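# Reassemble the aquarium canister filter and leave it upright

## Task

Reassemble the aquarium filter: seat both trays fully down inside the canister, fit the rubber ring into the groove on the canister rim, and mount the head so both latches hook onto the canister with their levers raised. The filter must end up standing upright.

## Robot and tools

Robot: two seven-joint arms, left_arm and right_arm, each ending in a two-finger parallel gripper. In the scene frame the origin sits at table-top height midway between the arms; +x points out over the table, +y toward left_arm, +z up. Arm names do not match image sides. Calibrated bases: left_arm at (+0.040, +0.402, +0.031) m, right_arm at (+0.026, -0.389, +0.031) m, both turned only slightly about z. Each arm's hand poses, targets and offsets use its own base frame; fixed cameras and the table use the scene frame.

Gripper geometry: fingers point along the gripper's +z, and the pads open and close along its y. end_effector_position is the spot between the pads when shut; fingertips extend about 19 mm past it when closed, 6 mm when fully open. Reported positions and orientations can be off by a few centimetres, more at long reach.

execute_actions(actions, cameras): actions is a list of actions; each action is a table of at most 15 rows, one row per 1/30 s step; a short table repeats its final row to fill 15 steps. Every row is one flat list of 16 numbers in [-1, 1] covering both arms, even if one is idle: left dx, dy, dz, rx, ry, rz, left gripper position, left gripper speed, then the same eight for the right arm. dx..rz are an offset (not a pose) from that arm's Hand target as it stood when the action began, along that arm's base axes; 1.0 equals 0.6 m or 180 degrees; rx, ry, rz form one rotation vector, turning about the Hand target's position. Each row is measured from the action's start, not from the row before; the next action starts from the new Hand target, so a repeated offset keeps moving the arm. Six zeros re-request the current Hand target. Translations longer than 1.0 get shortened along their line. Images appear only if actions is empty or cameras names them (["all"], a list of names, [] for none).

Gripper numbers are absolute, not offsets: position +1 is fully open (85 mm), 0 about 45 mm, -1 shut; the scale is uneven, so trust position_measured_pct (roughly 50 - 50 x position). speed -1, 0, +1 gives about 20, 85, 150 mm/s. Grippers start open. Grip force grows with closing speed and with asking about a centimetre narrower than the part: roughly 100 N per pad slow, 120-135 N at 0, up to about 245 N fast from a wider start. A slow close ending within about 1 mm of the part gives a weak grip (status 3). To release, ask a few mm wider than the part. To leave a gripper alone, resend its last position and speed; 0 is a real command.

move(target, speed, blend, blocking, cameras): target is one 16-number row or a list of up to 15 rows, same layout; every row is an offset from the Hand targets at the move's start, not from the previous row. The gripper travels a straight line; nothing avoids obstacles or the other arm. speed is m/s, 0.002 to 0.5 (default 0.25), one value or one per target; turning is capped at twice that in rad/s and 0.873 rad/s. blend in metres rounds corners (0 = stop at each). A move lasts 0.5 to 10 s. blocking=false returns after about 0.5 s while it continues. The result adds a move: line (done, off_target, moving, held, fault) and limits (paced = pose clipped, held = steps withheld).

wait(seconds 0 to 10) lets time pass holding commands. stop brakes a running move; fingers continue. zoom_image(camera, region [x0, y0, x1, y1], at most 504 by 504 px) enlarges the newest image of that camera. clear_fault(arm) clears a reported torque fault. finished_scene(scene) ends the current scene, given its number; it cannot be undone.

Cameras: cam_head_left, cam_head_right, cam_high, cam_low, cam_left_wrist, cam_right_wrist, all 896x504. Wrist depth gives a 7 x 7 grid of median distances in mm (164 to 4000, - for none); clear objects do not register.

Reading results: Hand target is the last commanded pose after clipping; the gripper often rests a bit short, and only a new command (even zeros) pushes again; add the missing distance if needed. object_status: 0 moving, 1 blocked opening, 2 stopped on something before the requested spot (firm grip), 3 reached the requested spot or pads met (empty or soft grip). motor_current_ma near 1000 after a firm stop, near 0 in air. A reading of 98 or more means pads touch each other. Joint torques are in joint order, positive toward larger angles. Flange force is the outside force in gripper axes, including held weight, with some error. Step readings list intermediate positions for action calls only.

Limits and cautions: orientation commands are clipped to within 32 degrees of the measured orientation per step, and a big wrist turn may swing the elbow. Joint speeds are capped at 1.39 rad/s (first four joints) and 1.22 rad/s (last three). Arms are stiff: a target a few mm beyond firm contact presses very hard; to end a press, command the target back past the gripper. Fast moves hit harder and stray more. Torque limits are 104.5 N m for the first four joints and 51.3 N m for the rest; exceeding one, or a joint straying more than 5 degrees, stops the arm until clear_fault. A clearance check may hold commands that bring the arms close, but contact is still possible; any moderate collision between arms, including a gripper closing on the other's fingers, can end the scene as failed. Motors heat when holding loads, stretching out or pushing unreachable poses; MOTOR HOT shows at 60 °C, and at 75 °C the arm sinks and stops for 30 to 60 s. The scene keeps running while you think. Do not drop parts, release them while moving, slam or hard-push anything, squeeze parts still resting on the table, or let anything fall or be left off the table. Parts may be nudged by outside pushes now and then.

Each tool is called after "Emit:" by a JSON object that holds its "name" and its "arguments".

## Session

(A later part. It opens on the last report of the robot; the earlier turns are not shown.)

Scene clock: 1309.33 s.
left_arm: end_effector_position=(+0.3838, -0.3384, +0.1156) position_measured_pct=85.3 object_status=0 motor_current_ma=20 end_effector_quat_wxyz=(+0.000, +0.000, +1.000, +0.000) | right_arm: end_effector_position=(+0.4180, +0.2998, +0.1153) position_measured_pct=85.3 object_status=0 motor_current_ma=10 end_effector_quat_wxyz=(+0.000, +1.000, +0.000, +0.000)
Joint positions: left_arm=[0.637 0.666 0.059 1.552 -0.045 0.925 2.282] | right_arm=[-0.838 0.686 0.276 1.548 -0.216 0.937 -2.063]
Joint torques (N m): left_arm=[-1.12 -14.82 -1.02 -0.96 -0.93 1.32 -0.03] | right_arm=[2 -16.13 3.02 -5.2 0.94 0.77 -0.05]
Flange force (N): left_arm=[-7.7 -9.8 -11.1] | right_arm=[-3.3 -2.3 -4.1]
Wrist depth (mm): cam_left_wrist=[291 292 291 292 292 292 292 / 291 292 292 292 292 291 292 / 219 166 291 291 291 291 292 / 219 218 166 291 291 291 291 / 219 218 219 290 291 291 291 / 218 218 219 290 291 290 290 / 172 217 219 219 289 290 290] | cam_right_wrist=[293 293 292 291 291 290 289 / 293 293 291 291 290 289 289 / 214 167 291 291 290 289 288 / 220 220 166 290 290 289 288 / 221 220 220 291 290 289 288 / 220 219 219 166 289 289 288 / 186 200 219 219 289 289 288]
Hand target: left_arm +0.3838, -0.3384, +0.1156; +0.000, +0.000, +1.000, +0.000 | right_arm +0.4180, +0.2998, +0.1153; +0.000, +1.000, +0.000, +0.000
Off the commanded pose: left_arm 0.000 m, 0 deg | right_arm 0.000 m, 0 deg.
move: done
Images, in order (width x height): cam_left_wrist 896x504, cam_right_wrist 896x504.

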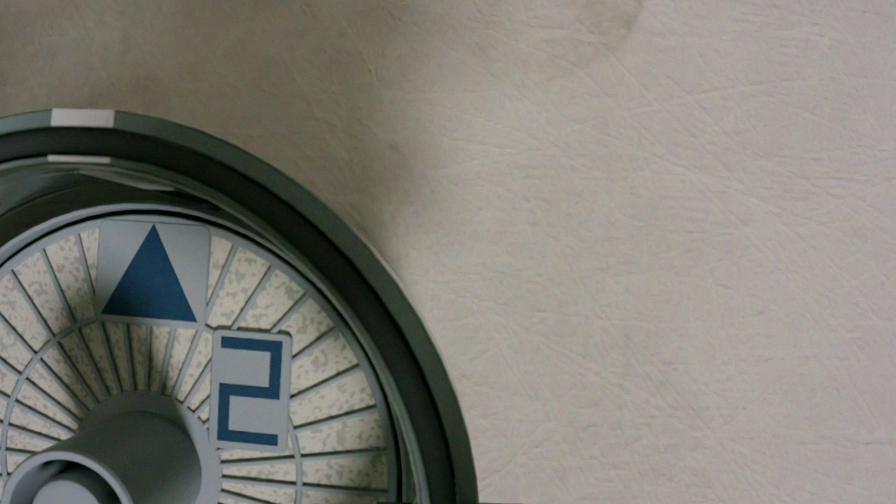

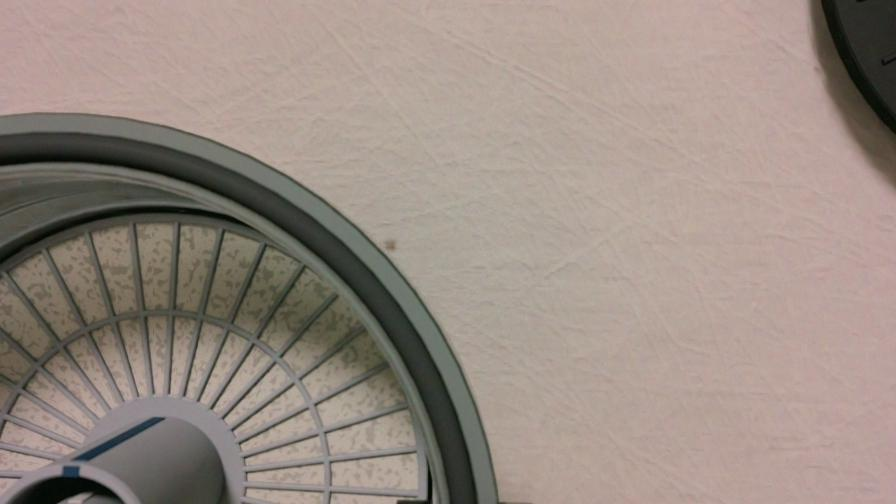

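Emit:
{"name": "move", "arguments": {"target": [[0,0,0.1,0,0,0,-0.7,-1,0,0,0.1,0,0,0,-0.7,-1]], "speed": [0.05], "cameras": ["cam_left_wrist","cam_right_wrist","cam_high"]}}

Emit:
{"name": "zoom_image", "arguments": {"camera": "cam_left_wrist", "region": [0, 100, 300, 270]}}

Emit:
{"name": "zoom_image", "arguments": {"camera": "cam_left_wrist", "region": [300, 270, 552, 504]}}

Emit:
{"name": "zoom_image", "arguments": {"camera": "cam_right_wrist", "region": [0, 100, 300, 270]}}

Emit:
{"name": "zoom_image", "arguments": {"camera": "cam_right_wrist", "region": [300, 270, 552, 504]}}

Scene clock: 1320.73 s.
left_arm: end_effector_position=(+0.3838, -0.3384, +0.1755) position_measured_pct=85.3 object_status=3 motor_current_ma=0 end_effector_quat_wxyz=(+0.000, +0.000, +1.000, +0.000) | right_arm: end_effector_position=(+0.4180, +0.2998, +0.1752) position_measured_pct=85.3 object_status=3 motor_current_ma=0 end_effector_quat_wxyz=(+0.000, +1.000, +0.000, +0.000)
Joint positions: left_arm=[0.633 0.589 0.066 1.474 -0.041 1.08 2.279] | right_arm=[-0.85 0.61 0.298 1.47 -0.191 1.089 -2.084]
Joint torques (N m): left_arm=[0.92 -20.13 1.19 -6.16 0.11 0.05 -0.03] | right_arm=[0.34 -18.91 1.79 -8.55 0.12 0.11 -0.07]
Flange force (N): left_arm=[-7.6 -4.4 -2.0] | right_arm=[-2.9 1.5 1.7]
Wrist depth (mm): cam_left_wrist=[351 351 351 352 352 351 351 / 351 351 350 350 351 351 352 / 350 228 350 350 350 351 350 / 278 277 277 349 350 351 350 / 278 277 278 350 350 350 351 / 278 277 277 278 350 350 350 / 277 237 278 232 349 349 350] | cam_right_wrist=[353 352 351 350 349 348 326 / 353 353 351 350 349 349 326 / 227 226 351 350 349 349 348 / 353 280 278 349 349 348 348 / 280 280 279 278 349 348 348 / 280 278 279 277 349 348 347 / 280 228 278 278 349 347 347]
Hand target: left_arm +0.3838, -0.3384, +0.1756; +0.000, +0.000, +1.000, +0.000 | right_arm +0.4180, +0.2998, +0.1753; +0.000, +1.000, +0.000, +0.000
Off the commanded pose: left_arm 0.000 m, 0 deg | right_arm 0.000 m, 0 deg.
move: done
Images, in order (width x height): cam_high 896x504, cam_left_wrist 896x504, cam_right_wrist 896x504.

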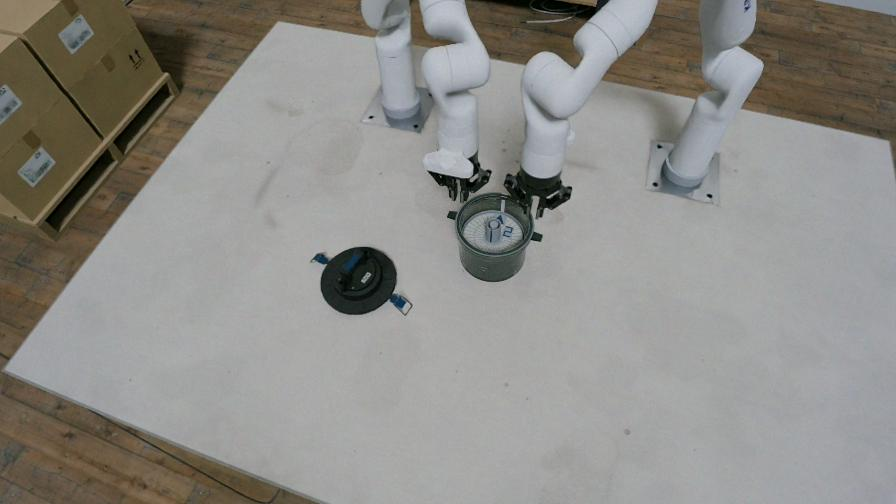

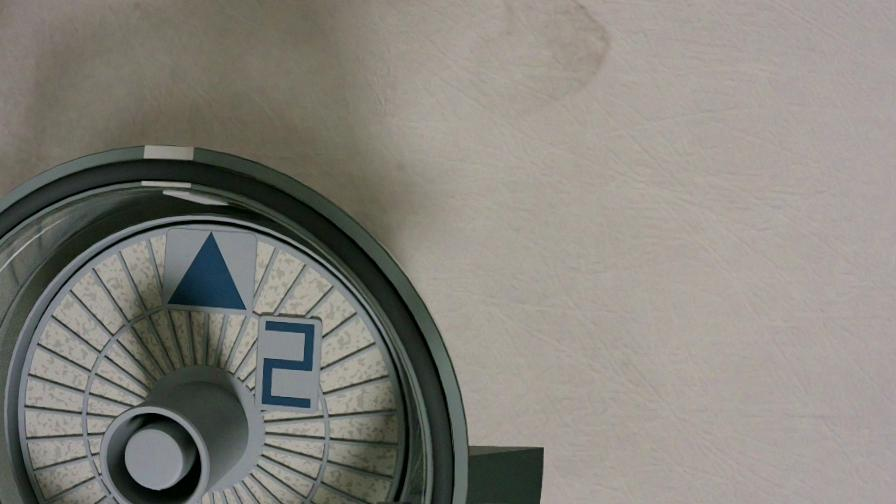

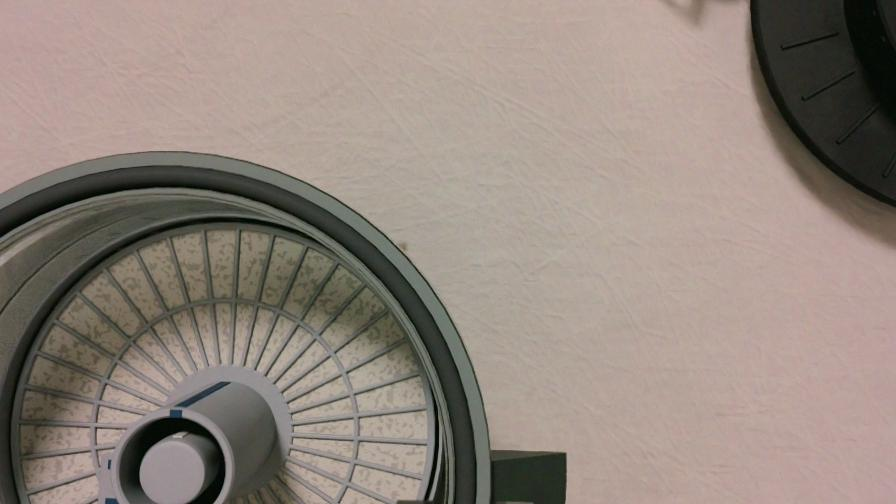

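Scaled by 1.680 from the camera's 896x504 image, which has a finer 1280x720 frame.

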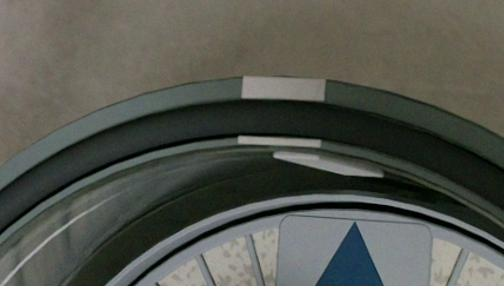

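Scaled by 2.000 from the camera's 896x504 image, which has a finer 1280x720 frame.

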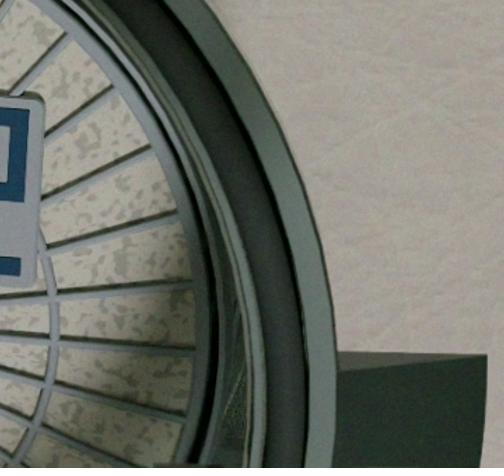

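Scaled by 1.680 from the camera's 896x504 image, which has a finer 1280x720 frame.

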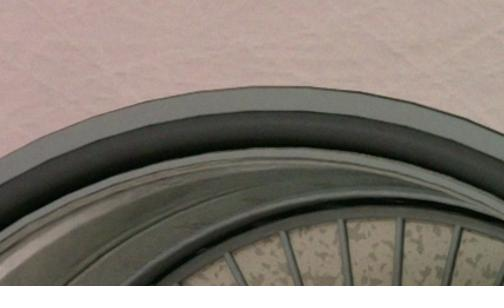

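Scaled by 2.000 from the camera's 896x504 image, which has a finer 1280x720 frame.

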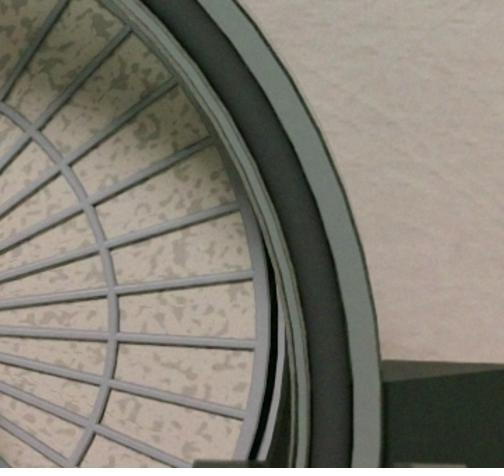

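Emit:
{"name": "move", "arguments": {"target": [[0,0,0.05,0,0,0,-0.7,-1,0,-0.1,0.1,0,0,0,-0.7,-1],[0.1033,-0.129,0.1223,0,0,0,-0.7,-1,0,-0.4167,0.1253,0,0,0,-0.7,-1]], "speed": [0.1,0.15], "blend": [0.02,0], "cameras": ["cam_left_wrist"]}}

Emit:
{"name": "zoom_image", "arguments": {"camera": "cam_left_wrist", "region": [190, 0, 440, 250]}}

Emit:
{"name": "zoom_image", "arguments": {"camera": "cam_left_wrist", "region": [440, 0, 690, 250]}}

Emit:
{"name": "zoom_image", "arguments": {"camera": "cam_left_wrist", "region": [190, 250, 440, 500]}}

Emit:
{"name": "zoom_image", "arguments": {"camera": "cam_left_wrist", "region": [440, 250, 690, 500]}}

Scene clock: 1340.83 s.
left_arm: end_effector_position=(+0.4458, -0.4158, +0.2489) position_measured_pct=85.3 object_status=3 motor_current_ma=0 end_effector_quat_wxyz=(+0.000, +0.000, +1.000, +0.000) | right_arm: end_effector_position=(+0.4180, +0.0498, +0.2504) position_measured_pct=85.3 object_status=3 motor_current_ma=0 end_effector_quat_wxyz=(+0.000, +1.000, +0.000, +0.000)
Joint positions: left_arm=[0.678 0.78 0.081 0.871 -0.056 1.493 2.311] | right_arm=[-0.475 0.332 0.405 1.668 -0.141 1.17 -1.605]
Joint torques (N m): left_arm=[0.92 -24.11 1.3 -7.22 0.11 -0.01 -0.03] | right_arm=[0.28 -13.86 1.22 -8.85 0.09 0.13 -0.05]
Flange force (N): left_arm=[-10.4 -7.7 -5.0] | right_arm=[-2.4 -0.1 2.0]
Wrist depth (mm): cam_left_wrist=[423 424 423 349 424 426 425 / 423 422 351 351 352 425 423 / 421 422 351 350 350 424 424 / 420 306 350 300 351 304 423 / 422 422 350 350 351 423 424 / 419 420 349 350 349 423 423 / 420 420 421 420 421 422 423] | cam_right_wrist=[430 406 334 380 425 424 422 / 429 406 374 404 422 424 423 / 428 427 405 404 424 424 423 / 429 428 427 425 424 423 422 / 428 428 427 425 424 423 422 / 428 427 426 426 424 423 422 / 428 427 426 424 424 422 422]
Hand target: left_arm +0.4458, -0.4158, +0.2489; +0.000, +0.000, +1.000, +0.000 | right_arm +0.4180, +0.0498, +0.2504; +0.000, +1.000, +0.000, +0.000
Off the commanded pose: left_arm 0.000 m, 0 deg | right_arm 0.000 m, 0 deg.
move: done
Images, in order (width x height): cam_left_wrist 896x504.

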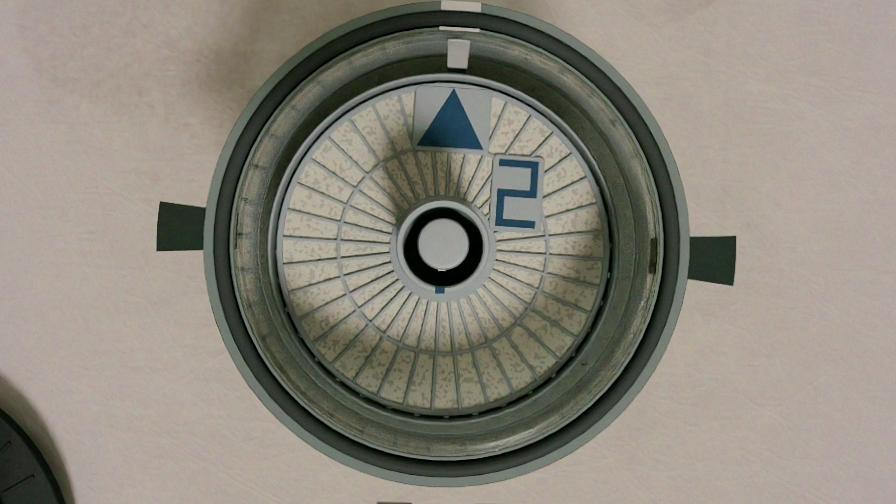

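Scaled by 2.016 from the camera's 896x504 image, which has a finer 1280x720 frame.

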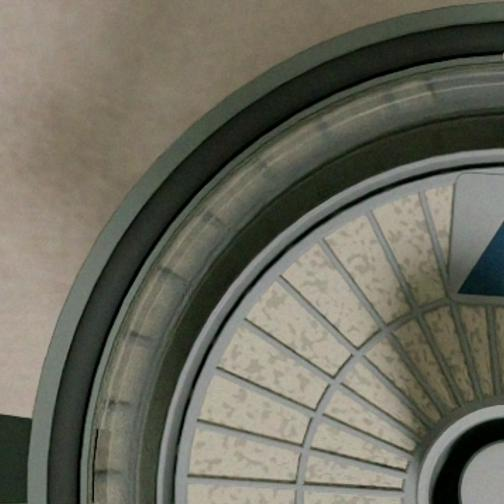

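Scaled by 2.016 from the camera's 896x504 image, which has a finer 1280x720 frame.

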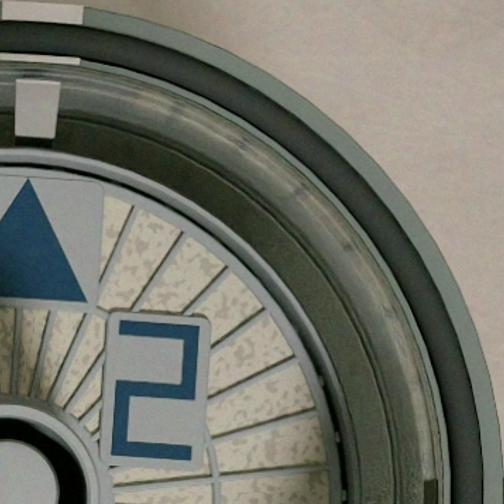

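Scaled by 2.016 from the camera's 896x504 image, which has a finer 1280x720 frame.

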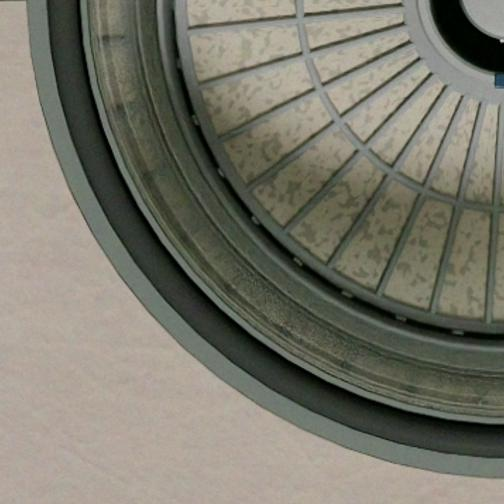

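Scaled by 2.016 from the camera's 896x504 image, which has a finer 1280x720 frame.

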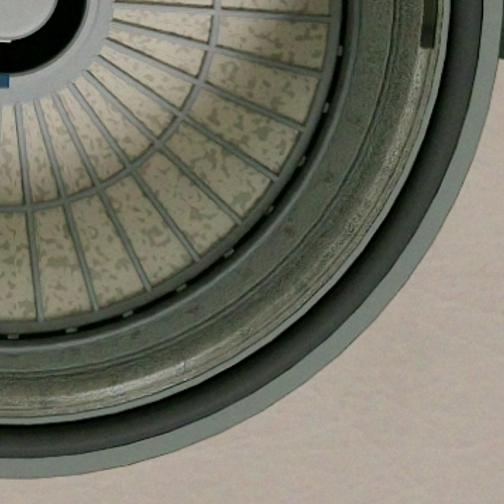

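Emit:
{"name": "move", "arguments": {"target": [0,0,0,0,0,0,-0.7,-1,0.165,0.0903,-0.0333,0,0,0,0.3,-1], "speed": [0.15], "cameras": ["cam_right_wrist"]}}

Emit:
{"name": "zoom_image", "arguments": {"camera": "cam_right_wrist", "region": [196, 0, 700, 504]}}

Scene clock: 1370.97 s.
left_arm: end_effector_position=(+0.4458, -0.4158, +0.2489) position_measured_pct=85.3 object_status=3 motor_current_ma=0 end_effector_quat_wxyz=(+0.000, +0.000, +1.000, +0.000) | right_arm: end_effector_position=(+0.5170, +0.1040, +0.2305) position_measured_pct=35.1 object_status=0 motor_current_ma=0 end_effector_quat_wxyz=(+0.000, +1.000, +0.000, +0.000)
Joint positions: left_arm=[0.678 0.78 0.081 0.871 -0.056 1.493 2.311] | right_arm=[-0.458 0.593 0.374 1.323 -0.216 1.265 -1.647]
Joint torques (N m): left_arm=[0.95 -24.19 1.39 -7.15 0.15 0 -0.03] | right_arm=[0.34 -19.09 1.99 -9.06 0.09 0.16 -0.07]
Flange force (N): left_arm=[-10.9 -8.1 -5.1] | right_arm=[-3.3 0.2 2.1]
Wrist depth (mm): cam_left_wrist=[423 424 424 348 422 424 425 / 422 423 352 350 351 423 424 / 423 422 351 351 351 423 423 / 421 306 351 300 351 305 420 / 420 422 351 350 350 423 423 / 420 420 350 351 349 423 421 / 420 421 420 420 421 421 421] | cam_right_wrist=[408 408 407 404 404 403 403 / 409 408 407 383 382 403 403 / 408 407 385 351 380 402 401 / 408 407 384 309 358 403 401 / 408 407 384 332 381 393 401 / 408 407 406 382 403 403 401 / 408 407 406 404 404 402 401]
Hand target: left_arm +0.4458, -0.4158, +0.2489; +0.000, +0.000, +1.000, +0.000 | right_arm +0.5170, +0.1040, +0.2305; +0.000, +1.000, +0.000, +0.000
Off the commanded pose: left_arm 0.000 m, 0 deg | right_arm 0.000 m, 0 deg.
move: done
Images, in order (width x height): cam_right_wrist 896x504.

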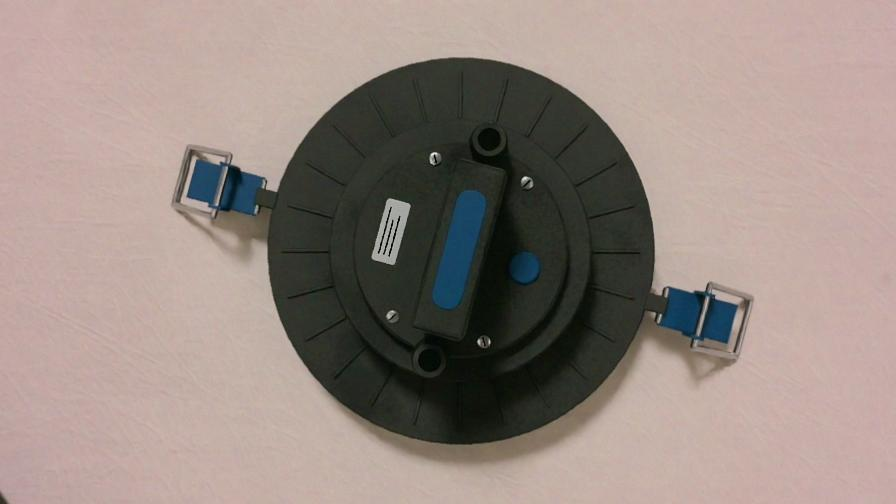

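Scaled by 1.000.

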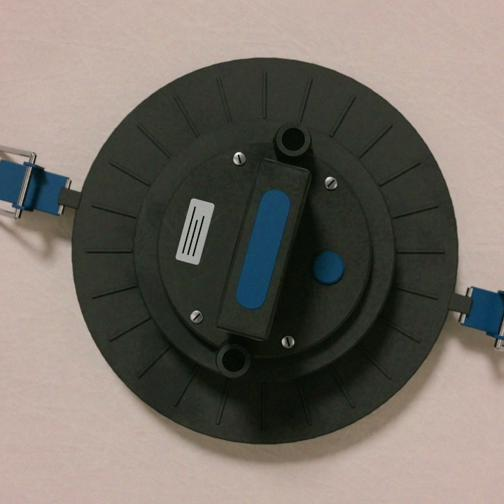

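Emit:
{"name": "zoom_image", "arguments": {"camera": "cam_right_wrist", "region": [160, 130, 290, 260]}}

Emit:
{"name": "zoom_image", "arguments": {"camera": "cam_right_wrist", "region": [640, 260, 770, 390]}}

Scaled by 3.877 from the camera's 896x504 image, which has a finer 1280x720 frame.

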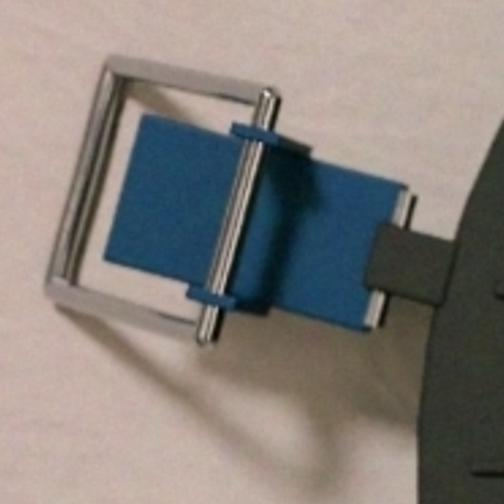

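Scaled by 3.877 from the camera's 896x504 image, which has a finer 1280x720 frame.

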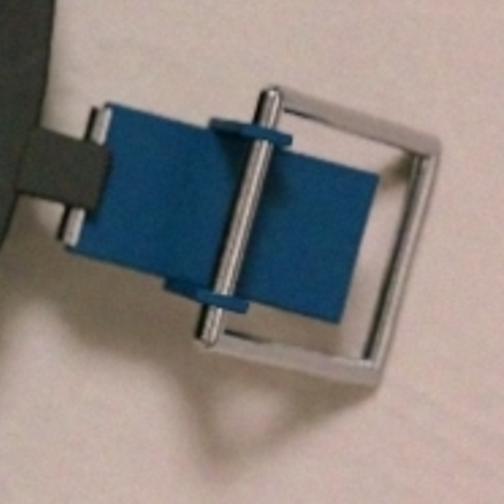

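Emit:
{"name": "move", "arguments": {"target": [[0,0,0,0,0,0,-0.7,-1,0.0995,0.0013,-0.12,0,0,-0.0811,0.0,-1],[0,0,0,0,0,0,-0.7,-1,0.0995,0.0013,-0.285,0,0,-0.0811,0.0,-1]], "speed": [0.12,0.05], "cameras": ["cam_right_wrist","cam_high","cam_low","cam_left_wrist"]}}

Emit:
{"name": "zoom_image", "arguments": {"camera": "cam_low", "region": [220, 180, 340, 260]}}

Emit:
{"name": "zoom_image", "arguments": {"camera": "cam_high", "region": [300, 200, 430, 330]}}

Scene clock: 1441.30 s.
left_arm: end_effector_position=(+0.4458, -0.4158, +0.2489) position_measured_pct=85.3 object_status=3 motor_current_ma=0 end_effector_quat_wxyz=(+0.000, +0.000, +1.000, +0.000) | right_arm: end_effector_position=(+0.5767, +0.1047, +0.0595) position_measured_pct=49.8 object_status=3 motor_current_ma=0 end_effector_quat_wxyz=(+0.000, +0.992, -0.127, +0.000)
Joint positions: left_arm=[0.678 0.78 0.081 0.871 -0.056 1.493 2.311] | right_arm=[-0.407 0.919 0.365 1.296 -0.347 0.988 -1.807]
Joint torques (N m): left_arm=[0.96 -24.22 1.37 -7.15 0.15 0 -0.03] | right_arm=[0.34 -22.77 2.89 -7.85 0.06 0.08 -0.06]
Flange force (N): left_arm=[-11.0 -8.2 -5.1] | right_arm=[-3.9 1.3 1.0]
Wrist depth (mm): cam_left_wrist=[424 424 424 350 426 425 425 / 423 422 351 351 351 424 423 / 422 422 351 351 351 424 424 / 421 306 350 300 351 303 424 / 421 420 351 351 349 422 423 / 420 421 350 350 348 422 423 / 420 419 420 420 421 421 422] | cam_right_wrist=[237 236 235 235 234 233 233 / 236 236 235 234 234 233 233 / 236 236 213 212 212 233 233 / 236 235 213 212 211 211 233 / 236 213 189 188 188 211 232 / 236 213 181 172 180 211 232 / 216 213 181 - 180 211 213]
Hand target: left_arm +0.4458, -0.4158, +0.2489; +0.000, +0.000, +1.000, +0.000 | right_arm +0.5767, +0.1047, +0.0595; +0.000, +0.992, -0.127, +0.000
Off the commanded pose: left_arm 0.000 m, 0 deg | right_arm 0.000 m, 0 deg.
move: done
Images, in order (width x height): cam_high 896x504, cam_low 896x504, cam_left_wrist 896x504, cam_right_wrist 896x504.

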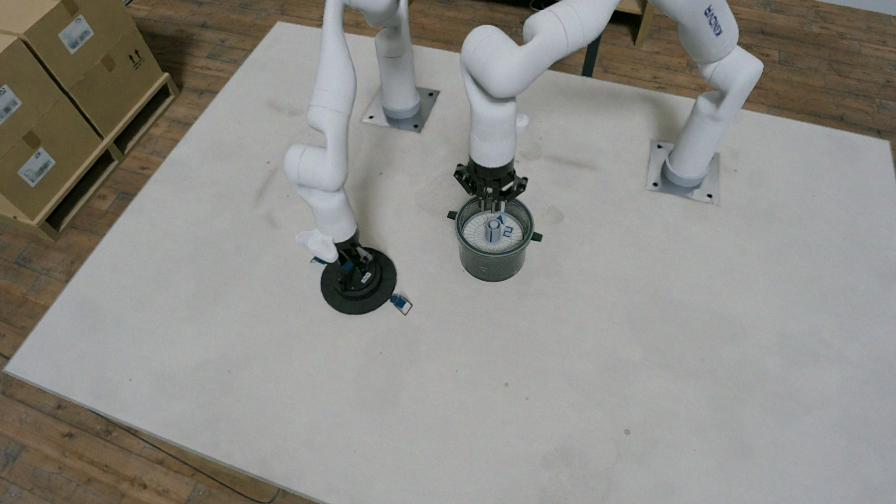

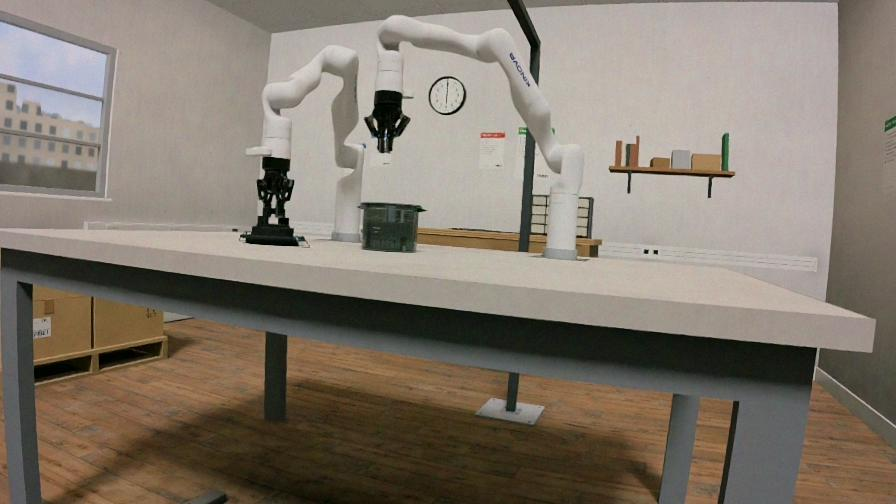

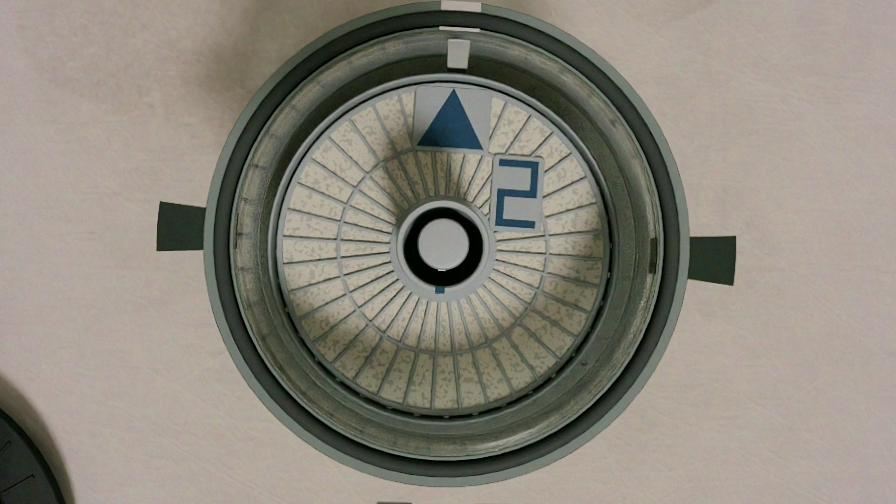

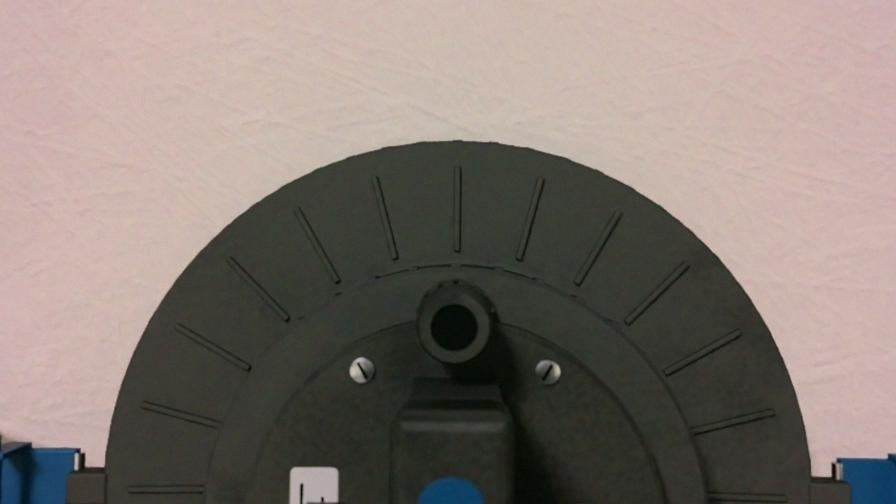

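Scaled by 4.200 from the camera's 896x504 image, which has a finer 1280x720 frame.

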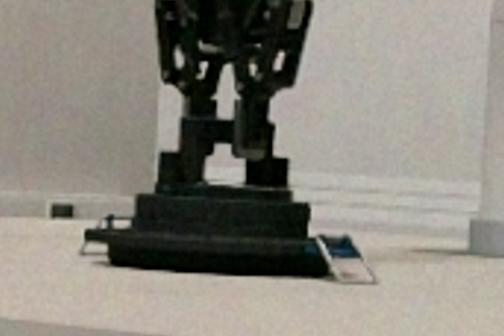

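Scaled by 3.877 from the camera's 896x504 image, which has a finer 1280x720 frame.

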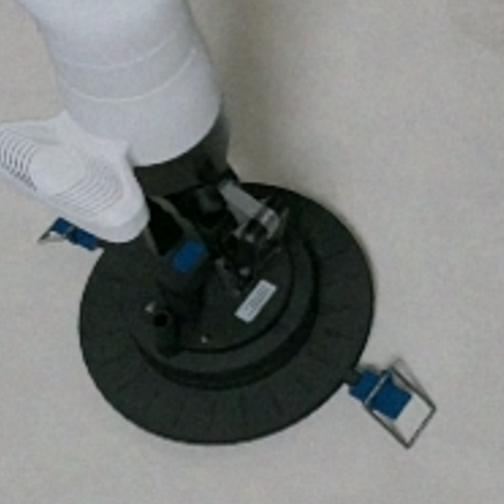

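Emit:
{"name": "move", "arguments": {"target": [0,0,0,0,0,0,-0.7,-1,0,0,0,0,0,0,-0.8,-1]}}

Emit:
{"name": "wait", "arguments": {"seconds": 1.0}}

Scene clock: 1448.23 s.
left_arm: end_effector_position=(+0.4458, -0.4158, +0.2489) position_measured_pct=85.3 object_status=3 motor_current_ma=0 end_effector_quat_wxyz=(+0.000, +0.000, +1.000, +0.000) | right_arm: end_effector_position=(+0.5767, +0.1048, +0.0595) position_measured_pct=77.9 object_status=0 motor_current_ma=1000 end_effector_quat_wxyz=(+0.000, +0.992, -0.127, +0.000)
Joint positions: left_arm=[0.678 0.78 0.081 0.871 -0.056 1.493 2.311] | right_arm=[-0.407 0.919 0.365 1.296 -0.347 0.988 -1.807]
Joint torques (N m): left_arm=[0.95 -24.22 1.36 -7.13 0.14 0.01 -0.06] | right_arm=[2.03 -18 3.48 -5.96 0.65 -0.29 -0.26]
Flange force (N): left_arm=[-11.0 -8.3 -5.1] | right_arm=[-6.0 -0.6 -7.3]
Wrist depth (mm): cam_left_wrist=[424 422 425 349 425 426 426 / 422 422 352 350 351 424 425 / 422 422 352 350 351 423 424 / 422 306 351 300 351 304 423 / 422 421 350 350 352 423 424 / 421 421 349 349 349 421 422 / 420 420 420 421 422 422 420] | cam_right_wrist=[236 236 235 234 234 233 233 / 236 236 235 235 234 233 233 / 236 236 213 212 212 233 233 / 236 236 213 212 212 212 233 / 237 214 189 185 188 211 233 / 236 213 181 180 180 211 232 / 216 213 181 - 180 187 213]
Hand target: left_arm +0.4458, -0.4158, +0.2489; +0.000, +0.000, +1.000, +0.000 | right_arm +0.5767, +0.1048, +0.0595; +0.000, +0.992, -0.127, +0.000
Off the commanded pose: left_arm 0.000 m, 0 deg | right_arm 0.000 m, 0 deg.
move: done

Scene clock: 1449.23 s.
left_arm: end_effector_position=(+0.4458, -0.4158, +0.2489) position_measured_pct=85.3 object_status=3 motor_current_ma=0 end_effector_quat_wxyz=(+0.000, +0.000, +1.000, +0.000) | right_arm: end_effector_position=(+0.5767, +0.1048, +0.0595) position_measured_pct=77.9 object_status=2 motor_current_ma=1000 end_effector_quat_wxyz=(+0.000, +0.992, -0.127, +0.000)
Joint positions: left_arm=[0.678 0.78 0.081 0.871 -0.056 1.493 2.311] | right_arm=[-0.407 0.919 0.365 1.296 -0.347 0.988 -1.807]
Joint torques (N m): left_arm=[0.92 -24.25 1.36 -7.18 0.12 0 -0.03] | right_arm=[2.15 -18.02 3.57 -5.97 0.68 -0.35 -0.24]
Flange force (N): left_arm=[-10.9 -8.2 -5.0] | right_arm=[-6.0 -0.9 -7.4]
Wrist depth (mm): cam_left_wrist=[423 424 424 348 423 426 425 / 421 422 350 350 351 424 425 / 423 421 351 351 351 422 423 / 422 306 351 300 351 305 423 / 421 421 351 350 350 423 424 / 420 421 349 350 348 422 422 / 421 421 420 420 420 422 422] | cam_right_wrist=[236 236 235 235 234 233 233 / 237 236 235 235 234 233 233 / 236 236 213 213 212 233 233 / 237 236 213 212 212 211 233 / 236 214 189 184 188 211 232 / 236 213 181 180 180 211 232 / 216 213 181 - 180 187 213]
Hand target: left_arm +0.4458, -0.4158, +0.2489; +0.000, +0.000, +1.000, +0.000 | right_arm +0.5767, +0.1048, +0.0595; +0.000, +0.992, -0.127, +0.000
Tool commands: left_gripper/position=-0.7 left_gripper/speed=-1.0 right_gripper/position=-0.8 right_gripper/speed=-1.0
Off the commanded pose: left_arm 0.000 m, 0 deg | right_arm 0.000 m, 0 deg.
wait: 1.00 s; at rest by 0.17 s

Emit:
{"name": "move", "arguments": {"target": [0,0,0,0,0,0,-0.7,-1,0,0,0.04,0,0,0,-0.8,-1], "speed": 0.03, "cameras": ["cam_right_wrist"]}}

Emit:
{"name": "move", "arguments": {"target": [0,0,0,0,0,0,-0.7,-1,0,0,0.25,0,0,0,-0.8,-1], "speed": 0.08, "cameras": ["cam_right_wrist","cam_high","cam_low","cam_head_left"]}}

Emit:
{"name": "zoom_image", "arguments": {"camera": "cam_low", "region": [200, 120, 360, 260]}}

Emit:
{"name": "zoom_image", "arguments": {"camera": "cam_high", "region": [280, 160, 430, 310]}}

Scene clock: 1459.70 s.
left_arm: end_effector_position=(+0.4458, -0.4158, +0.2489) position_measured_pct=85.3 object_status=3 motor_current_ma=0 end_effector_quat_wxyz=(+0.000, +0.000, +1.000, +0.000) | right_arm: end_effector_position=(+0.5767, +0.1047, +0.0834) position_measured_pct=77.9 object_status=2 motor_current_ma=1000 end_effector_quat_wxyz=(+0.000, +0.992, -0.127, +0.000)
Joint positions: left_arm=[0.678 0.78 0.081 0.871 -0.056 1.493 2.311] | right_arm=[-0.411 0.887 0.376 1.278 -0.337 1.038 -1.816]
Joint torques (N m): left_arm=[0.98 -24.26 1.37 -7.11 0.12 -0.01 -0.03] | right_arm=[0.38 -27.58 3.71 -10.08 0.09 0.15 -0.07]
Flange force (N): left_arm=[-11.3 -8.4 -5.2] | right_arm=[-3.1 0.8 9.9]
Wrist depth (mm): cam_left_wrist=[422 424 424 349 423 425 425 / 423 423 352 350 350 424 425 / 422 423 350 350 351 422 424 / 420 306 351 301 351 304 423 / 422 421 350 351 351 423 423 / 420 421 349 350 348 422 423 / 418 421 420 421 421 421 421] | cam_right_wrist=[260 259 259 258 257 256 256 / 260 259 258 258 257 257 256 / 259 259 213 212 212 256 256 / 259 259 213 212 212 211 256 / 259 214 189 184 188 211 255 / 259 213 181 180 180 211 255 / 216 214 181 - 180 187 213]
Hand target: left_arm +0.4458, -0.4158, +0.2489; +0.000, +0.000, +1.000, +0.000 | right_arm +0.5767, +0.1047, +0.0835; +0.000, +0.992, -0.127, +0.000
Off the commanded pose: left_arm 0.000 m, 0 deg | right_arm 0.000 m, 0 deg.
move: done
Images, in order (width x height): cam_right_wrist 896x504.

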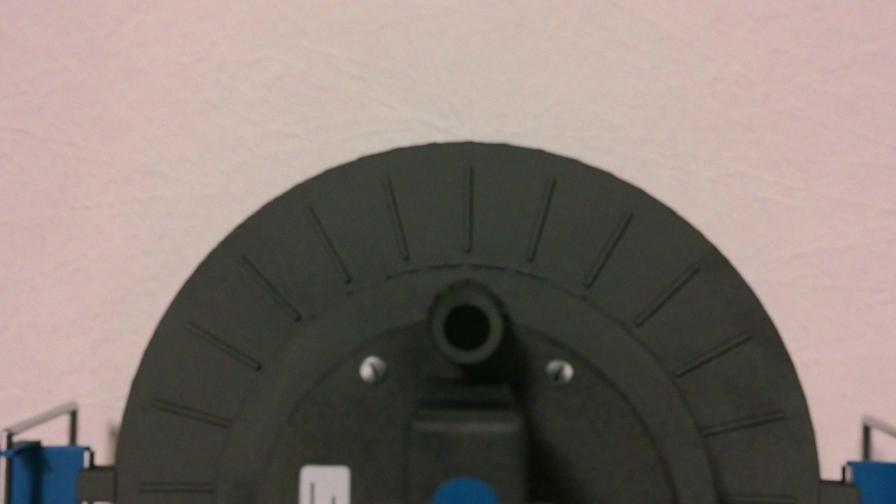

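Scene clock: 1462.00 s.
left_arm: end_effector_position=(+0.4458, -0.4158, +0.2489) position_measured_pct=85.3 object_status=3 motor_current_ma=0 end_effector_quat_wxyz=(+0.000, +0.000, +1.000, +0.000) | right_arm: end_effector_position=(+0.5767, +0.1047, +0.2334) position_measured_pct=77.9 object_status=2 motor_current_ma=1000 end_effector_quat_wxyz=(+0.000, +0.992, -0.127, +0.000)
Joint positions: left_arm=[0.678 0.78 0.081 0.871 -0.056 1.493 2.311] | right_arm=[-0.413 0.744 0.423 1.049 -0.286 1.4 -1.869]
Joint torques (N m): left_arm=[0.94 -24.24 1.35 -7.15 0.16 0 -0.03] | right_arm=[0.32 -26.76 3.2 -11.72 0.05 0.2 -0.07]
Flange force (N): left_arm=[-11.0 -8.3 -5.1] | right_arm=[-3.8 1.3 11.1]
Wrist depth (mm): cam_left_wrist=[423 424 423 349 424 424 425 / 423 423 351 349 350 424 425 / 421 421 352 350 350 423 425 / 421 306 350 300 351 304 424 / 420 421 350 350 351 423 422 / 420 420 349 350 349 423 422 / 419 420 420 420 421 421 421] | cam_right_wrist=[411 410 408 408 407 405 404 / 410 410 408 408 406 405 404 / 411 409 213 213 212 405 404 / 410 214 213 212 212 212 403 / 410 214 189 185 188 211 403 / 410 213 181 180 180 211 404 / 217 213 181 - 180 187 213]
Hand target: left_arm +0.4458, -0.4158, +0.2489; +0.000, +0.000, +1.000, +0.000 | right_arm +0.5767, +0.1047, +0.2335; +0.000, +0.992, -0.127, +0.000
Off the commanded pose: left_arm 0.000 m, 0 deg | right_arm 0.000 m, 0 deg.
move: done
Images, in order (width x height): cam_head_left 896x504, cam_high 896x504, cam_low 896x504, cam_right_wrist 896x504.

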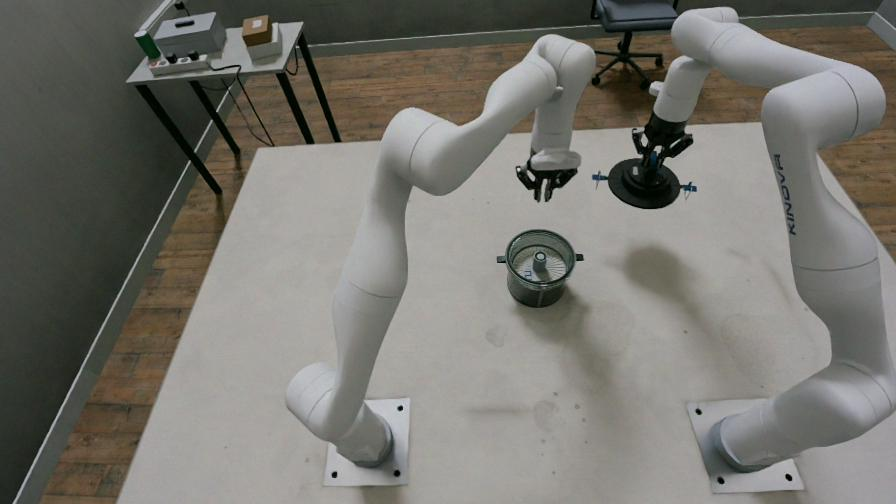

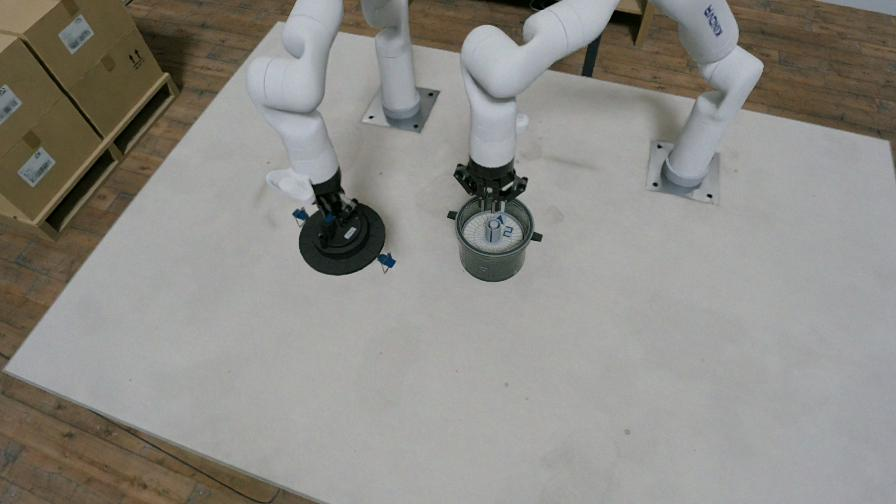

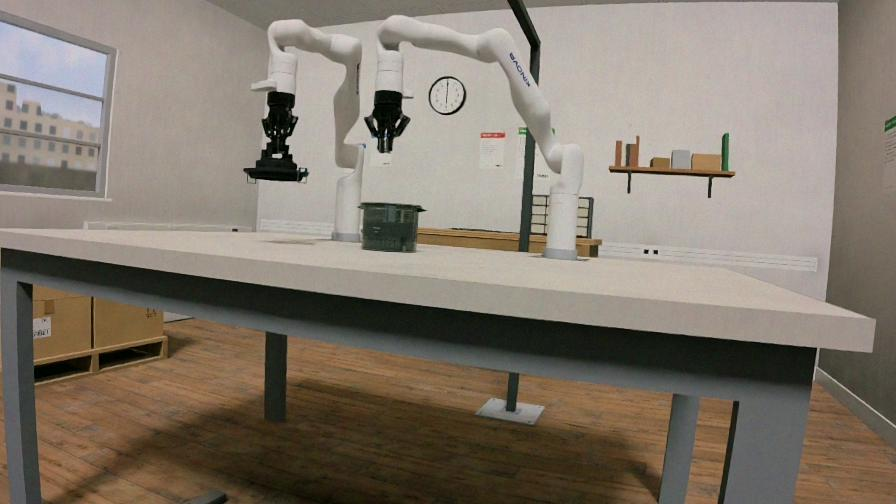

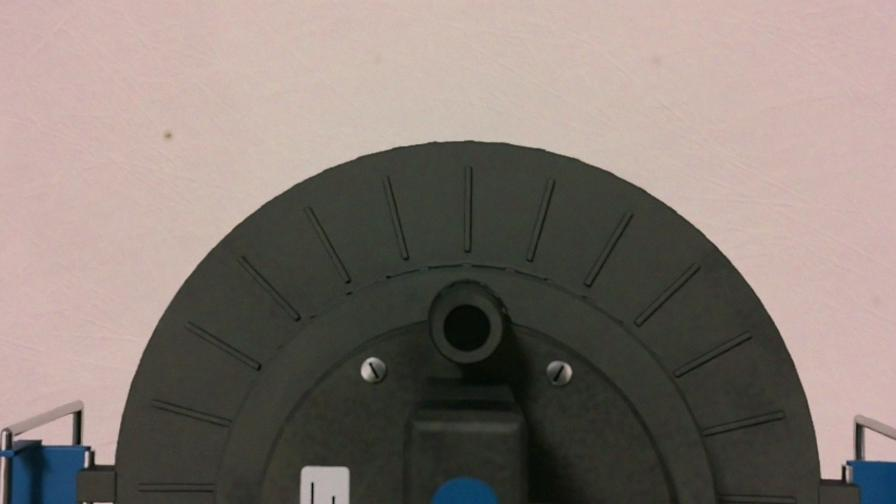

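Scaled by 3.150 from the camera's 896x504 image, which has a finer 1280x720 frame.

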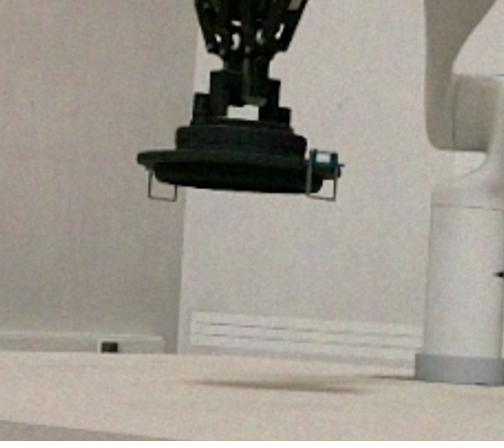

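Scaled by 3.360 from the camera's 896x504 image, which has a finer 1280x720 frame.

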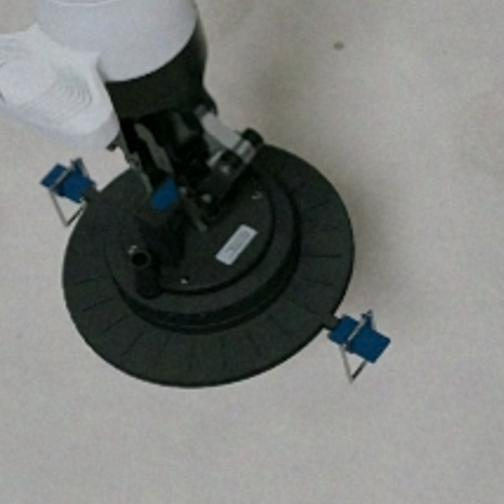

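Emit:
{"name": "zoom_image", "arguments": {"camera": "cam_right_wrist", "region": [0, 380, 220, 504]}}

Emit:
{"name": "zoom_image", "arguments": {"camera": "cam_right_wrist", "region": [676, 380, 896, 504]}}

Scaled by 2.291 from the camera's 896x504 image, which has a finer 1280x720 frame.

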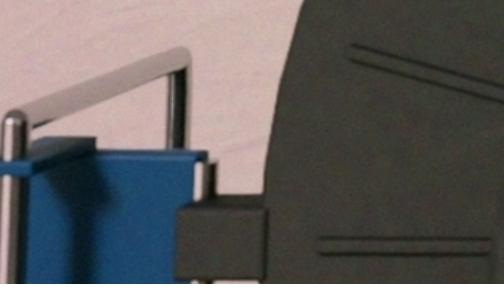

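Scaled by 2.291 from the camera's 896x504 image, which has a finer 1280x720 frame.

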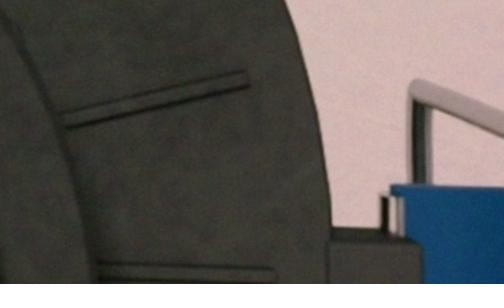

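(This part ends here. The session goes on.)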